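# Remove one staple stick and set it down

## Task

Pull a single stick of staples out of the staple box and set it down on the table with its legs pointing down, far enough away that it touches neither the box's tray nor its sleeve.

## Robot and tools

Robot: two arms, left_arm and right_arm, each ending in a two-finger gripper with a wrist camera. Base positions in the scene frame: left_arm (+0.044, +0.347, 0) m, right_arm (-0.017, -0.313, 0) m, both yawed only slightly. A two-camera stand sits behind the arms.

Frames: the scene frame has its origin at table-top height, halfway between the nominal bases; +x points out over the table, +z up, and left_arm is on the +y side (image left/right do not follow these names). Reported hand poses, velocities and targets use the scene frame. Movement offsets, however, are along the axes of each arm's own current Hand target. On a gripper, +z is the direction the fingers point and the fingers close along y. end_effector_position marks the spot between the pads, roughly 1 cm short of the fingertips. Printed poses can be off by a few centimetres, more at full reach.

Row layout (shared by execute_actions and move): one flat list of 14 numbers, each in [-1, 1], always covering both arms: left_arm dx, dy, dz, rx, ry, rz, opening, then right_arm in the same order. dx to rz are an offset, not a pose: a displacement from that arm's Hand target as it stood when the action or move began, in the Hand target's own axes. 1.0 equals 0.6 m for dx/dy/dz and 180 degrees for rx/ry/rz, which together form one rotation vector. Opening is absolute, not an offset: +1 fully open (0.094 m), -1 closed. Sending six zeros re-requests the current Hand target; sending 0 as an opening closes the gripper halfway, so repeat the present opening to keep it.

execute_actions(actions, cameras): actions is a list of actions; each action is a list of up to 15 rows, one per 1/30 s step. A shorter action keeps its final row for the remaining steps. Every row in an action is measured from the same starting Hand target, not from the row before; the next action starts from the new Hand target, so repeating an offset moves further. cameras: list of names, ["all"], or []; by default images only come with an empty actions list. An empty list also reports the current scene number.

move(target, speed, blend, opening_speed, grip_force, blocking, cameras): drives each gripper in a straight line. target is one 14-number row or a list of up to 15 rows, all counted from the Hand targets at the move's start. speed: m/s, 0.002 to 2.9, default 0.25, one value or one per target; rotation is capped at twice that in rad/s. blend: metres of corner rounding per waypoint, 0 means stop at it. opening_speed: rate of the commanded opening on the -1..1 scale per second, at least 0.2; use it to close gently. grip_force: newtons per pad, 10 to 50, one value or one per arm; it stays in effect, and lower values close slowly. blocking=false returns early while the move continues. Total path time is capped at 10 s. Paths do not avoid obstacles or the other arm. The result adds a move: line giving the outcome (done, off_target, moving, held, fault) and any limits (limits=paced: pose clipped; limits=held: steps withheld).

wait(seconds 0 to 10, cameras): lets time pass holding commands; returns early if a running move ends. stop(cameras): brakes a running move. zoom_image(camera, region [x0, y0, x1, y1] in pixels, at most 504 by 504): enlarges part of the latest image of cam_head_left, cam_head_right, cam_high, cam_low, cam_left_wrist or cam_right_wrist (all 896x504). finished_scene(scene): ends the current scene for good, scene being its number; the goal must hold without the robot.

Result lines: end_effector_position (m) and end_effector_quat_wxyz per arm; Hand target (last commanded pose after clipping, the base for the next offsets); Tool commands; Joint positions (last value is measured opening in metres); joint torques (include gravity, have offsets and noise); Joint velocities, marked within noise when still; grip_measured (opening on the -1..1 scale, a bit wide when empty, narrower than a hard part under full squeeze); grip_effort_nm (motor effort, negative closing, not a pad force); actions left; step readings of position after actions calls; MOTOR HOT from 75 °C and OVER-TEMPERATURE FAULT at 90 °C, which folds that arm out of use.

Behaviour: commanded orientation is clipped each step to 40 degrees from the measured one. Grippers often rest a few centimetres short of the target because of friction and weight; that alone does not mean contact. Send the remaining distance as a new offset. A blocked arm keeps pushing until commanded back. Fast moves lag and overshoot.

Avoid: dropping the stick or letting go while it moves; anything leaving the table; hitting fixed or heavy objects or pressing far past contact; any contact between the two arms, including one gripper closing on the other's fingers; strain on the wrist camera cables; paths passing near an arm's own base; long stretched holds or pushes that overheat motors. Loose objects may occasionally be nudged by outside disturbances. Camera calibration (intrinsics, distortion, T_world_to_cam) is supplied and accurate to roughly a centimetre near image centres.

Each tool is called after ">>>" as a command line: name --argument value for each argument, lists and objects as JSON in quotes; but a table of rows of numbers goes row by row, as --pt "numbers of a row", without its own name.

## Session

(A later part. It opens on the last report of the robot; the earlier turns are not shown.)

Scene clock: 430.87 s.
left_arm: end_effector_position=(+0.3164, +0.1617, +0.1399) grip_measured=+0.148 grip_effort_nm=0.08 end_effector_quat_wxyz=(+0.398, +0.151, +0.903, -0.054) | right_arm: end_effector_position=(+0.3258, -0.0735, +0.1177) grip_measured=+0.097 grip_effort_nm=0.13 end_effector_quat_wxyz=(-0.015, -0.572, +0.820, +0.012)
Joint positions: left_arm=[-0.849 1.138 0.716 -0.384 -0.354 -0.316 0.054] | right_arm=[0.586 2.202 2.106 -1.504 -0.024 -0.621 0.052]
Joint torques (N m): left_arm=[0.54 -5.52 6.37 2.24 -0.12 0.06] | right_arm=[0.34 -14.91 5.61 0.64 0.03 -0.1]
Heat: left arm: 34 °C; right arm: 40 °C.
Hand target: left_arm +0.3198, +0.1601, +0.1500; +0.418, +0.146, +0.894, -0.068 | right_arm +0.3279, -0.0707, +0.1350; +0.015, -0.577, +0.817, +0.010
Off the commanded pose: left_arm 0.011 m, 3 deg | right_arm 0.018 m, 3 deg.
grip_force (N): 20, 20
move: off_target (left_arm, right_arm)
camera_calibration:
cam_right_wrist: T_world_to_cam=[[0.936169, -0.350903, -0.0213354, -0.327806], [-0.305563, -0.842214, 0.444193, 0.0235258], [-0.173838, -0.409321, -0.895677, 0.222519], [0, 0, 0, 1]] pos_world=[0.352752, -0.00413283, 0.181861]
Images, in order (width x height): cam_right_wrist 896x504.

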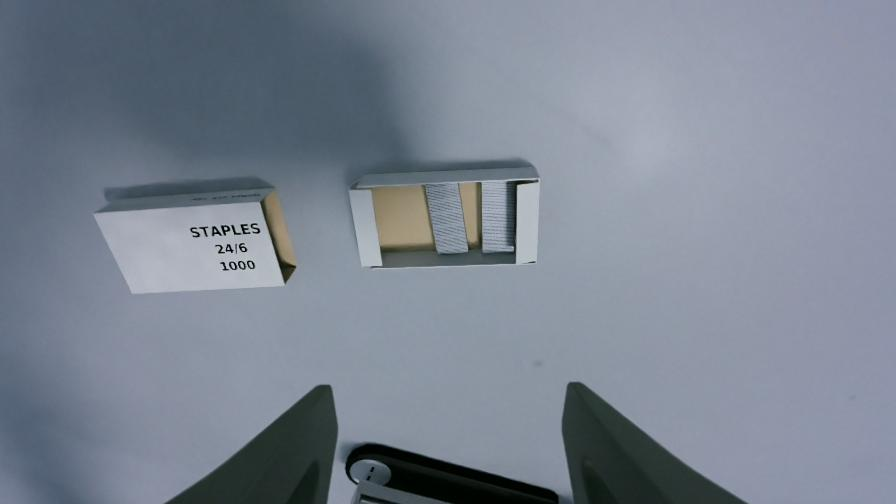

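>>> move --target '[0.0095,0.3003,0.0147,0,0,0,0.15,-0.0123,0.01,0.1288,0,0,-0.035,-0.553]' --speed 0.15 --cameras '["cam_right_wrist"]'

>>> zoom_image --camera "cam_right_wrist" --region '[300, 230, 600, 400]'

Scene clock: 476.77 s.
left_arm: end_effector_position=(+0.3682, +0.3295, +0.1279) grip_measured=+0.148 grip_effort_nm=0.08 end_effector_quat_wxyz=(+0.397, +0.140, +0.904, -0.069) | right_arm: end_effector_position=(+0.3226, -0.0634, +0.0480) grip_measured=-0.550 grip_effort_nm=-0.17 end_effector_quat_wxyz=(-0.005, -0.616, +0.788, +0.012)
Joint positions: left_arm=[0.063 1.117 0.652 -0.326 0.323 0.293 0.054] | right_arm=[0.61 2.194 1.817 -1.204 -0.024 -0.706 0.021]
Joint torques (N m): left_arm=[0.46 -1.89 9.48 2.25 0.36 0.07] | right_arm=[0.64 -13.3 5.68 0.67 0.03 -0.09]
Heat: left arm: 37 °C; right arm: 47 °C.
Hand target: left_arm +0.3799, +0.3300, +0.1401; +0.418, +0.145, +0.894, -0.068 | right_arm +0.3258, -0.0591, +0.0580; +0.016, -0.621, +0.784, +0.010
Off the commanded pose: left_arm 0.017 m, 3 deg | right_arm 0.011 m, 3 deg.
grip_force (N): 20, 20
move: off_target (left_arm, right_arm)
camera_calibration:
cam_right_wrist: T_world_to_cam=[[0.969026, -0.246756, -0.00998005, -0.327398], [-0.218803, -0.876587, 0.428626, 0.0326628], [-0.114514, -0.413166, -0.903427, 0.144722], [0, 0, 0, 1]] pos_world=[0.340977, 0.00763827, 0.113478]
Images, in order (width x height): cam_right_wrist 896x504.

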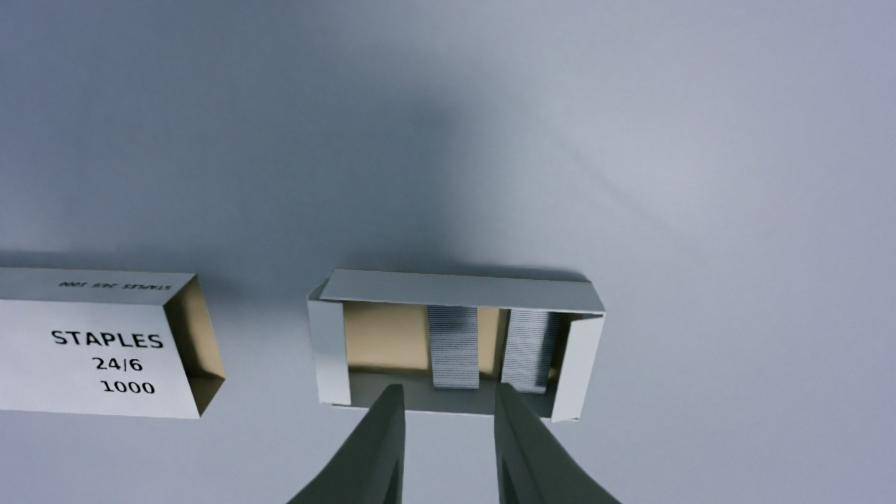

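Scaled by 1.680 from the camera's 896x504 image, which has a finer 1280x720 frame.

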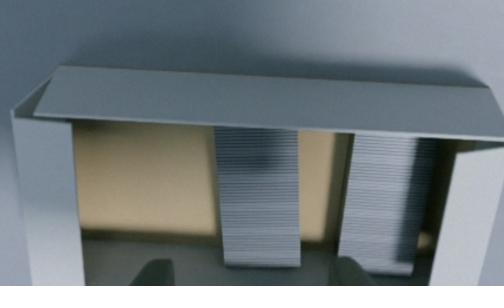

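>>> move --target '[0,0,0,0,0,0,0.15,0.0011,0.0001,0.03,0,0,0,-0.553]' --speed 0.06 --cameras '["cam_right_wrist"]'

>>> zoom_image --camera "cam_right_wrist" --region '[330, 300, 580, 460]'

Scene clock: 502.30 s.
left_arm: end_effector_position=(+0.3682, +0.3295, +0.1279) grip_measured=+0.148 grip_effort_nm=0.08 end_effector_quat_wxyz=(+0.397, +0.140, +0.904, -0.069) | right_arm: end_effector_position=(+0.3227, -0.0633, +0.0344) grip_measured=-0.550 grip_effort_nm=-0.17 end_effector_quat_wxyz=(+0.000, -0.616, +0.788, +0.012)
Joint positions: left_arm=[0.063 1.117 0.652 -0.326 0.323 0.293 0.054] | right_arm=[0.61 2.194 1.763 -1.14 -0.024 -0.706 0.021]
Joint torques (N m): left_arm=[0.49 -2.11 9.36 2.26 0.36 0.1] | right_arm=[0.57 -12.21 5.67 0.7 0.04 -0.1]
Heat: left arm: 36 °C; right arm: 47 °C.
Hand target: left_arm +0.3799, +0.3300, +0.1401; +0.418, +0.145, +0.894, -0.068 | right_arm +0.3257, -0.0592, +0.0400; +0.016, -0.621, +0.784, +0.010
Off the commanded pose: left_arm 0.017 m, 3 deg | right_arm 0.008 m, 2 deg.
grip_force (N): 20, 20
move: off_target (left_arm)
camera_calibration:
cam_right_wrist: T_world_to_cam=[[0.96908, -0.246715, -0.0038707, -0.327841], [-0.222091, -0.87898, 0.421983, 0.0397217], [-0.107512, -0.408075, -0.906596, 0.130615], [0, 0, 0, 1]] pos_world=[0.340568, 0.00733218, 0.100384]
Images, in order (width x height): cam_right_wrist 896x504.

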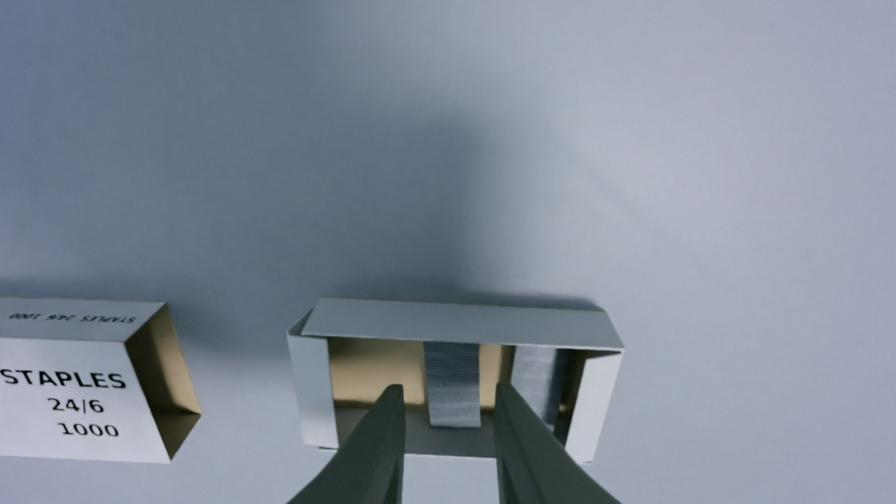

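Scaled by 2.016 from the camera's 896x504 image, which has a finer 1280x720 frame.

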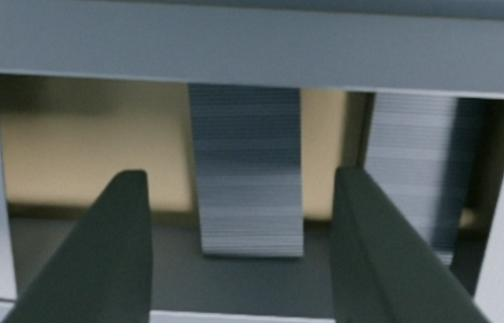

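>>> move --pt "0 0 0 0 0 0 0.15 0.001 0.0001 0.0275 0 0 0 -0.553" --pt "0 0 0 0 0 0 0.15 0.001 0.0001 0.0275 0 0 0 -0.73" --speed 0.04 --opening_speed 0.2 --cameras '["cam_right_wrist"]'

>>> zoom_image --camera "cam_right_wrist" --region '[330, 340, 580, 500]'

Scene clock: 513.17 s.
left_arm: end_effector_position=(+0.3682, +0.3295, +0.1279) grip_measured=+0.148 grip_effort_nm=0.08 end_effector_quat_wxyz=(+0.397, +0.140, +0.904, -0.069) | right_arm: end_effector_position=(+0.3239, -0.0626, +0.0235) grip_measured=-0.726 grip_effort_nm=-0.24 end_effector_quat_wxyz=(+0.007, -0.616, +0.788, +0.011)
Joint positions: left_arm=[0.063 1.117 0.652 -0.326 0.323 0.293 0.054] | right_arm=[0.61 2.194 1.718 -1.081 -0.023 -0.706 0.013]
Joint torques (N m): left_arm=[0.34 -1.87 9.31 2.24 0.36 0.1] | right_arm=[0.58 -10.96 5.67 0.74 0.03 -0.07]
Heat: left arm: 36 °C; right arm: 46 °C.
Hand target: left_arm +0.3799, +0.3300, +0.1401; +0.418, +0.145, +0.894, -0.068 | right_arm +0.3258, -0.0592, +0.0235; +0.016, -0.621, +0.784, +0.009
Off the commanded pose: left_arm 0.017 m, 3 deg | right_arm 0.004 m, 1 deg.
grip_force (N): 20, 20
move: off_target (left_arm)
camera_calibration:
cam_right_wrist: T_world_to_cam=[[0.969173, -0.246305, 0.00606091, -0.329041], [-0.226868, -0.882556, 0.411857, 0.0467805], [-0.0960936, -0.400536, -0.911228, 0.118045], [0, 0, 0, 1]] pos_world=[0.340854, 0.007523, 0.0902932]
Images, in order (width x height): cam_right_wrist 896x504.

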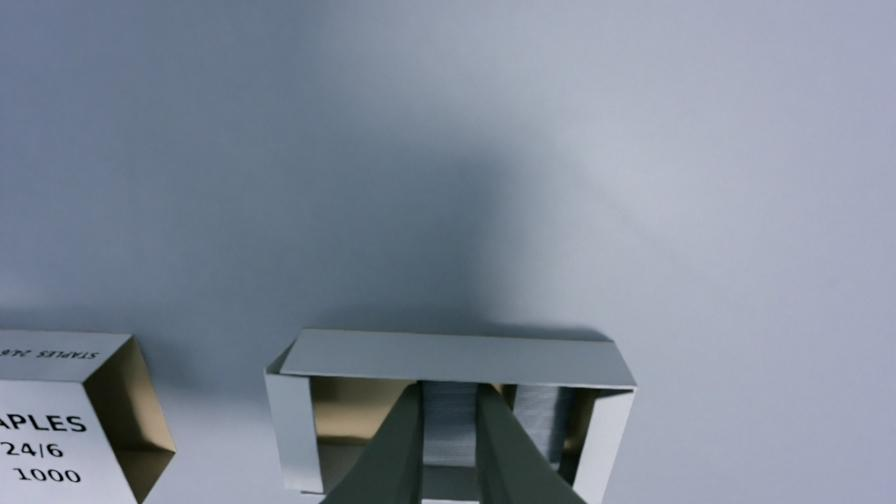

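Scaled by 2.016 from the camera's 896x504 image, which has a finer 1280x720 frame.

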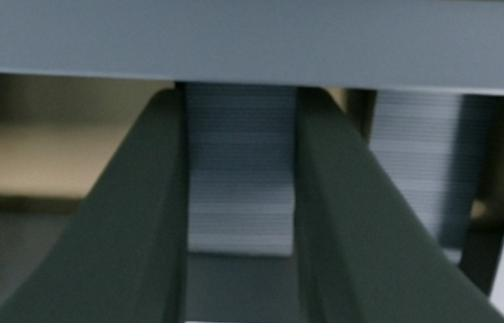

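>>> move --pt "0 0 0 0 0 0 0.15 0 0 0 0 0 0 -0.6" --pt "0 0 0 0 0 0 0.15 0.0004 0 0.0115 0 0 0 -0.6" --pt "0 0 0 0 0 0 0.15 0.0004 0 0.0115 0 0 0 -0.73" --speed 0.04 --opening_speed 0.25 --cameras '["cam_right_wrist"]'

>>> zoom_image --camera "cam_right_wrist" --region '[330, 340, 580, 500]'

Scene clock: 523.50 s.
left_arm: end_effector_position=(+0.3682, +0.3295, +0.1279) grip_measured=+0.148 grip_effort_nm=0.08 end_effector_quat_wxyz=(+0.397, +0.140, +0.904, -0.069) | right_arm: end_effector_position=(+0.3243, -0.0623, +0.0194) grip_measured=-0.709 grip_effort_nm=-0.49 end_effector_quat_wxyz=(+0.010, -0.616, +0.788, +0.011)
Joint positions: left_arm=[0.063 1.117 0.652 -0.326 0.323 0.293 0.054] | right_arm=[0.61 2.194 1.702 -1.058 -0.023 -0.706 0.014]
Joint torques (N m): left_arm=[0.54 -2.09 9.37 2.24 0.41 0.12] | right_arm=[0.62 -10.39 5.6 0.76 0.02 -0.09]
Heat: left arm: 36 °C; right arm: 45 °C.
Hand target: left_arm +0.3799, +0.3300, +0.1401; +0.418, +0.145, +0.894, -0.068 | right_arm +0.3258, -0.0592, +0.0165; +0.016, -0.621, +0.784, +0.009
Off the commanded pose: left_arm 0.017 m, 3 deg | right_arm 0.004 m, 1 deg.
grip_force (N): 20, 20
move: off_target (left_arm)
camera_calibration:
cam_right_wrist: T_world_to_cam=[[0.969136, -0.246327, 0.00995049, -0.32941], [-0.228881, -0.884033, 0.407552, 0.04952], [-0.0915945, -0.397251, -0.913128, 0.113239], [0, 0, 0, 1]] pos_world=[0.340949, 0.00761905, 0.0864971]
Images, in order (width x height): cam_right_wrist 896x504.

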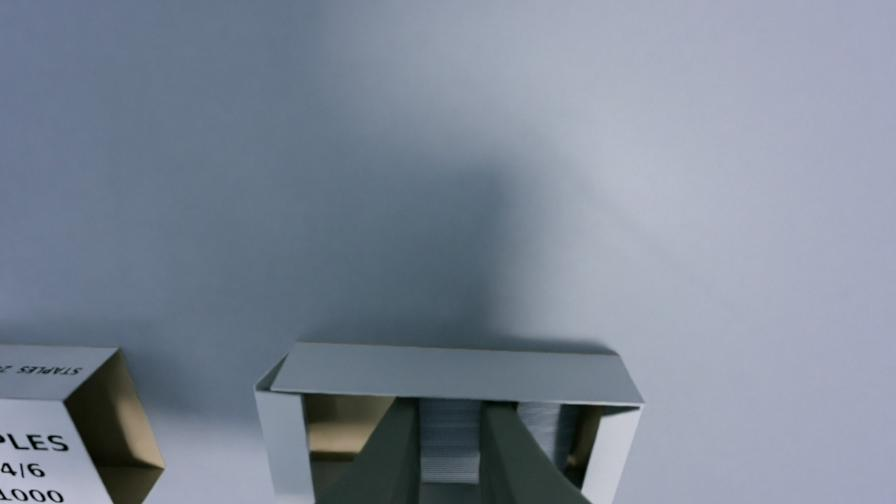

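Scaled by 2.016 from the camera's 896x504 image, which has a finer 1280x720 frame.

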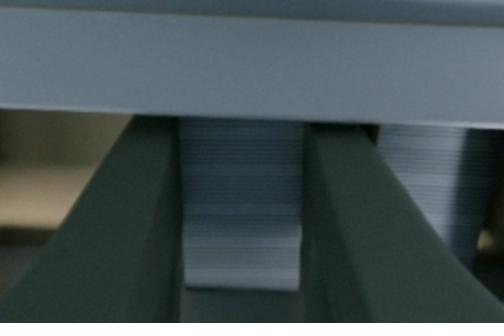

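>>> move --target '[0,0,0,0,0,0,0.15,-0.0044,0,-0.1166,0,0,0,-0.73]' --speed 0.08 --cameras '["cam_right_wrist"]'

Scene clock: 527.97 s.
left_arm: end_effector_position=(+0.3682, +0.3295, +0.1279) grip_measured=+0.148 grip_effort_nm=0.08 end_effector_quat_wxyz=(+0.397, +0.140, +0.904, -0.069) | right_arm: end_effector_position=(+0.3221, -0.0638, +0.0641) grip_measured=-0.709 grip_effort_nm=-0.50 end_effector_quat_wxyz=(-0.010, -0.616, +0.788, +0.012)
Joint positions: left_arm=[0.063 1.117 0.652 -0.326 0.323 0.293 0.054] | right_arm=[0.61 2.194 1.881 -1.278 -0.023 -0.706 0.014]
Joint torques (N m): left_arm=[0.53 -2.13 9.32 2.23 0.36 0.08] | right_arm=[0.7 -14.23 8.34 0.32 0.02 -0.08]
Heat: left arm: 36 °C; right arm: 45 °C.
Hand target: left_arm +0.3799, +0.3300, +0.1401; +0.418, +0.145, +0.894, -0.068 | right_arm +0.3255, -0.0590, +0.0866; +0.016, -0.621, +0.784, +0.009
Off the commanded pose: left_arm 0.017 m, 3 deg | right_arm 0.023 m, 3 deg.
grip_force (N): 20, 20
move: off_target (left_arm, right_arm)
camera_calibration:
cam_right_wrist: T_world_to_cam=[[0.969029, -0.24644, -0.0158215, -0.326427], [-0.215208, -0.87417, 0.435329, 0.0238113], [-0.121113, -0.418442, -0.900132, 0.160534], [0, 0, 0, 1]] pos_world=[0.340884, 0.00754441, 0.128971]
Images, in order (width x height): cam_right_wrist 896x504.

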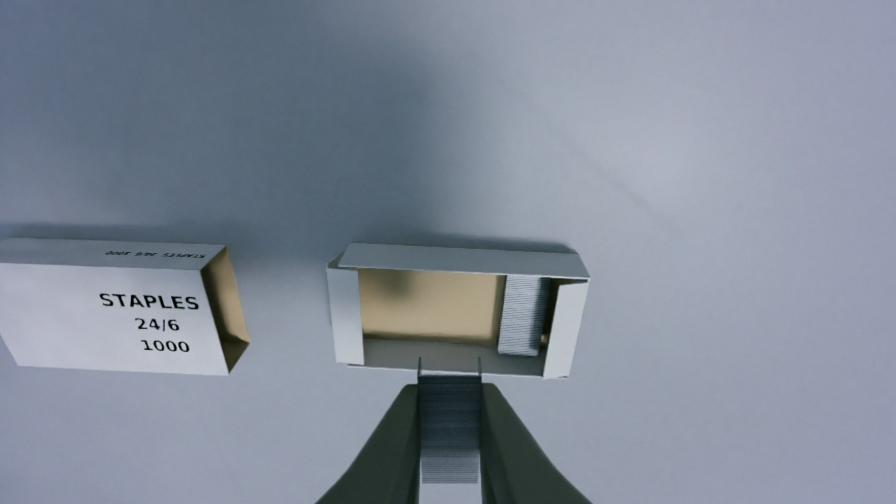

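>>> move --pt "0 0 0 0 0 0 0.15 -0.2008 0.0848 0.0072 0 0 0 -0.73" --pt "0 0 0 0 0 0 0.15 -0.198 0.0851 0.0822 0 0 0 -0.73" --speed '[0.15,0.07]' --blend '[0.02,0]' --cameras '["cam_right_wrist"]'

Scene clock: 540.67 s.
left_arm: end_effector_position=(+0.3682, +0.3295, +0.1279) grip_measured=+0.148 grip_effort_nm=0.08 end_effector_quat_wxyz=(+0.397, +0.140, +0.904, -0.069) | right_arm: end_effector_position=(+0.2975, +0.0660, +0.0257) grip_measured=-0.709 grip_effort_nm=-0.50 end_effector_quat_wxyz=(-0.010, -0.624, +0.781, +0.008)
Joint positions: left_arm=[0.063 1.117 0.652 -0.326 0.323 0.293 0.054] | right_arm=[0.858 2.59 2.426 -1.422 -0.019 -0.479 0.014]
Joint torques (N m): left_arm=[0.54 -1.96 9.24 2.25 0.37 0.09] | right_arm=[-0.12 -16.32 5.6 0.66 0.05 0.05]
Heat: left arm: 36 °C; right arm: 46 °C.
Hand target: left_arm +0.3799, +0.3300, +0.1401; +0.418, +0.145, +0.894, -0.068 | right_arm +0.3036, +0.0699, +0.0414; +0.016, -0.621, +0.784, +0.009
Off the commanded pose: left_arm 0.017 m, 3 deg | right_arm 0.017 m, 3 deg.
grip_force (N): 20, 20
move: off_target (left_arm, right_arm)
camera_calibration:
cam_right_wrist: T_world_to_cam=[[0.973998, -0.226375, -0.00911621, -0.274176], [-0.199426, -0.875755, 0.43964, 0.144009], [-0.107507, -0.42639, -0.898128, 0.173775], [0, 0, 0, 1]] pos_world=[0.314448, 0.138146, 0.090261]
Images, in order (width x height): cam_right_wrist 896x504.

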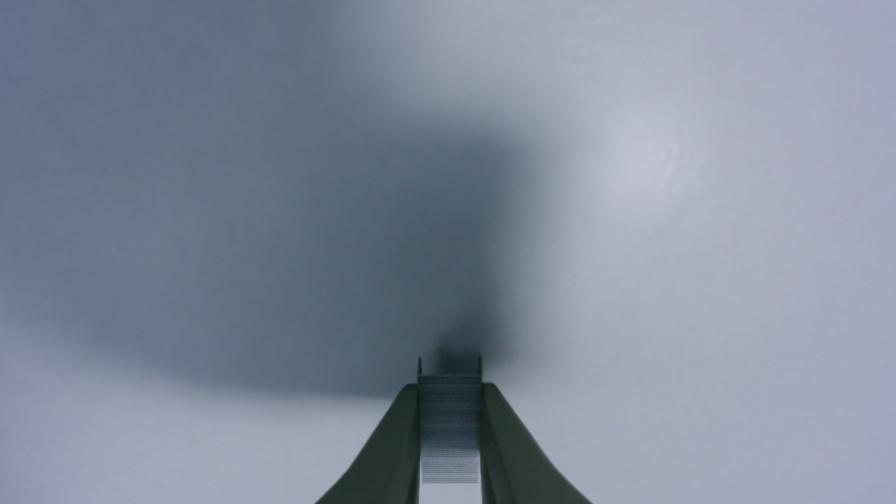

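>>> move --target '[0,0,0,0,0,0,0.15,0.0005,0.0001,0.0133,0,0,0,-0.73]' --speed 0.03

Scene clock: 545.70 s.
left_arm: end_effector_position=(+0.3682, +0.3295, +0.1279) grip_measured=+0.148 grip_effort_nm=0.08 end_effector_quat_wxyz=(+0.397, +0.140, +0.904, -0.069) | right_arm: end_effector_position=(+0.2967, +0.0650, +0.0211) grip_measured=-0.709 grip_effort_nm=-0.50 end_effector_quat_wxyz=(-0.011, -0.624, +0.781, +0.007)
Joint positions: left_arm=[0.063 1.117 0.652 -0.326 0.323 0.293 0.054] | right_arm=[0.858 2.583 2.394 -1.4 -0.019 -0.478 0.014]
Joint torques (N m): left_arm=[0.51 -1.88 9.57 2.26 0.44 0.09] | right_arm=[-0.13 -16.03 5.08 0.8 0.06 0.03]
Heat: left arm: 36 °C; right arm: 47 °C.
Hand target: left_arm +0.3799, +0.3300, +0.1401; +0.418, +0.145, +0.894, -0.068 | right_arm +0.3037, +0.0699, +0.0335; +0.016, -0.621, +0.784, +0.009
Off the commanded pose: left_arm 0.017 m, 3 deg | right_arm 0.015 m, 3 deg.
grip_force (N): 20, 20
move: off_target (left_arm, right_arm)

>>> move --target '[0,0,0,0,0,0,0.15,0.0004,0,0.01,0,0,0,-0.73]' --speed 0.02

Scene clock: 548.37 s.
left_arm: end_effector_position=(+0.3682, +0.3295, +0.1279) grip_measured=+0.148 grip_effort_nm=0.08 end_effector_quat_wxyz=(+0.397, +0.140, +0.904, -0.069) | right_arm: end_effector_position=(+0.2967, +0.0650, +0.0207) grip_measured=-0.709 grip_effort_nm=-0.50 end_effector_quat_wxyz=(-0.008, -0.624, +0.781, +0.008)
Joint positions: left_arm=[0.063 1.117 0.652 -0.326 0.323 0.293 0.054] | right_arm=[0.858 2.571 2.37 -1.382 -0.019 -0.478 0.014]
Joint torques (N m): left_arm=[0.49 -2 9.48 2.26 0.34 0.11] | right_arm=[-0.1 -15.08 4.83 0.93 0.06 0.03]
Heat: left arm: 37 °C; right arm: 48 °C.
Hand target: left_arm +0.3799, +0.3300, +0.1401; +0.418, +0.145, +0.894, -0.068 | right_arm +0.3037, +0.0699, +0.0275; +0.016, -0.621, +0.784, +0.009
Off the commanded pose: left_arm 0.017 m, 3 deg | right_arm 0.011 m, 3 deg.
grip_force (N): 20, 20
move: off_target (left_arm, right_arm)

>>> move --pt "0 0 0 0 0 0 0.15 0.0096 0.008 -0.0004 0 0 0 -0.73" --pt "0 0 0 0 0 0 0.15 0.0096 0.008 -0.0004 0 0 0 -0.62" --pt "0 0 0 0 0 0 0.15 0.0096 0.008 -0.0004 0 0 0 -0.4" --speed 0.03 --opening_speed 0.25 --cameras '["cam_right_wrist"]'

Scene clock: 565.03 s.
left_arm: end_effector_position=(+0.3682, +0.3295, +0.1279) grip_measured=+0.148 grip_effort_nm=0.08 end_effector_quat_wxyz=(+0.397, +0.140, +0.904, -0.069) | right_arm: end_effector_position=(+0.2963, +0.0641, +0.0197) grip_measured=-0.403 grip_effort_nm=0.14 end_effector_quat_wxyz=(+0.004, -0.623, +0.783, +0.010)
Joint positions: left_arm=[0.063 1.117 0.652 -0.326 0.323 0.293 0.054] | right_arm=[0.858 2.522 2.275 -1.311 -0.017 -0.474 0.028]
Joint torques (N m): left_arm=[0.46 -2.06 9.35 2.25 0.37 0.11] | right_arm=[0.21 -15.08 4.98 0.65 0.04 0.04]
Heat: left arm: 37 °C; right arm: 52 °C.
Hand target: left_arm +0.3799, +0.3300, +0.1401; +0.418, +0.145, +0.894, -0.068 | right_arm +0.2977, +0.0653, +0.0275; +0.016, -0.621, +0.784, +0.009
Off the commanded pose: left_arm 0.017 m, 3 deg | right_arm 0.008 m, 1 deg.
grip_force (N): 20, 20
move: off_target (left_arm)
camera_calibration:
cam_right_wrist: T_world_to_cam=[[0.973083, -0.230398, 0.00513055, -0.273281], [-0.211385, -0.883469, 0.418089, 0.149276], [-0.0917943, -0.40792, -0.908392, 0.161817], [0, 0, 0, 1]] pos_world=[0.312334, 0.134926, 0.0859847]
Images, in order (width x height): cam_right_wrist 896x504.

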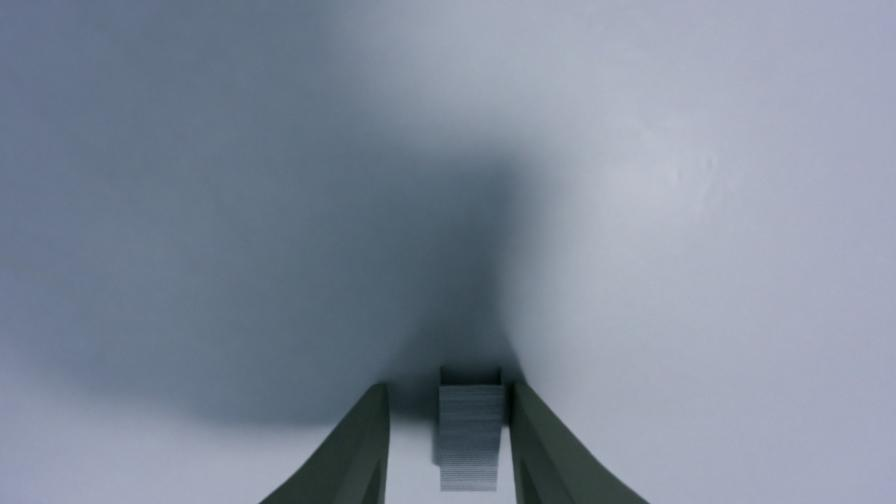

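>>> move --pt "0 0 0 0 0 0 0.15 0 0 0 0 0 0 -0.05" --pt "0 0 0 0 0 0 0.15 -0.0062 0 -0.1666 0 0 0 -0.05" --speed 0.1 --opening_speed 0.6 --cameras '["cam_right_wrist"]'

Scene clock: 572.03 s.
left_arm: end_effector_position=(+0.3682, +0.3295, +0.1279) grip_measured=+0.148 grip_effort_nm=0.08 end_effector_quat_wxyz=(+0.397, +0.140, +0.904, -0.069) | right_arm: end_effector_position=(+0.2979, +0.0657, +0.1008) grip_measured=-0.053 grip_effort_nm=0.13 end_effector_quat_wxyz=(+0.036, -0.622, +0.782, +0.015)
Joint positions: left_arm=[0.063 1.117 0.652 -0.326 0.323 0.293 0.054] | right_arm=[0.858 2.505 2.567 -1.556 -0.016 -0.473 0.044]
Joint torques (N m): left_arm=[0.57 -2.17 9.42 2.27 0.37 0.09] | right_arm=[0.27 -17.01 6.98 0.49 0.02 0.04]
Heat: left arm: 37 °C; right arm: 51 °C.
Hand target: left_arm +0.3799, +0.3300, +0.1401; +0.418, +0.145, +0.894, -0.068 | right_arm +0.2972, +0.0656, +0.1275; +0.016, -0.621, +0.784, +0.009
Off the commanded pose: left_arm 0.017 m, 3 deg | right_arm 0.027 m, 2 deg.
joint sent to its limit (right arm) — joint 4 (wrist pitch), lower limit. The joint targets are off in orientation, not in position.
grip_force (N): 20, 20
move: off_target (left_arm, right_arm)
camera_calibration:
cam_right_wrist: T_world_to_cam=[[0.971939, -0.232555, 0.0354022, -0.27747], [-0.229194, -0.90231, 0.365113, 0.128886], [-0.0529652, -0.362981, -0.93029, 0.22399], [0, 0, 0, 1]] pos_world=[0.311088, 0.133072, 0.171141]
Images, in order (width x height): cam_right_wrist 896x504.

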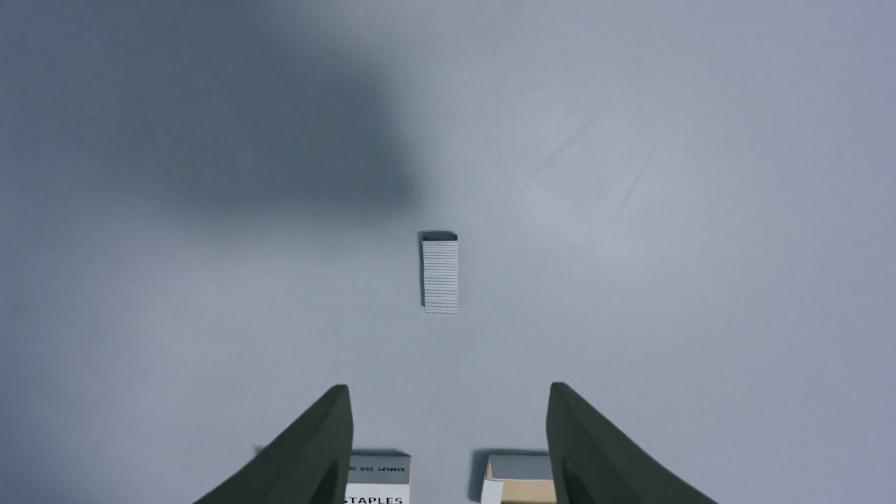

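>>> finished_scene --scene 2

The scene is finished: the task was done.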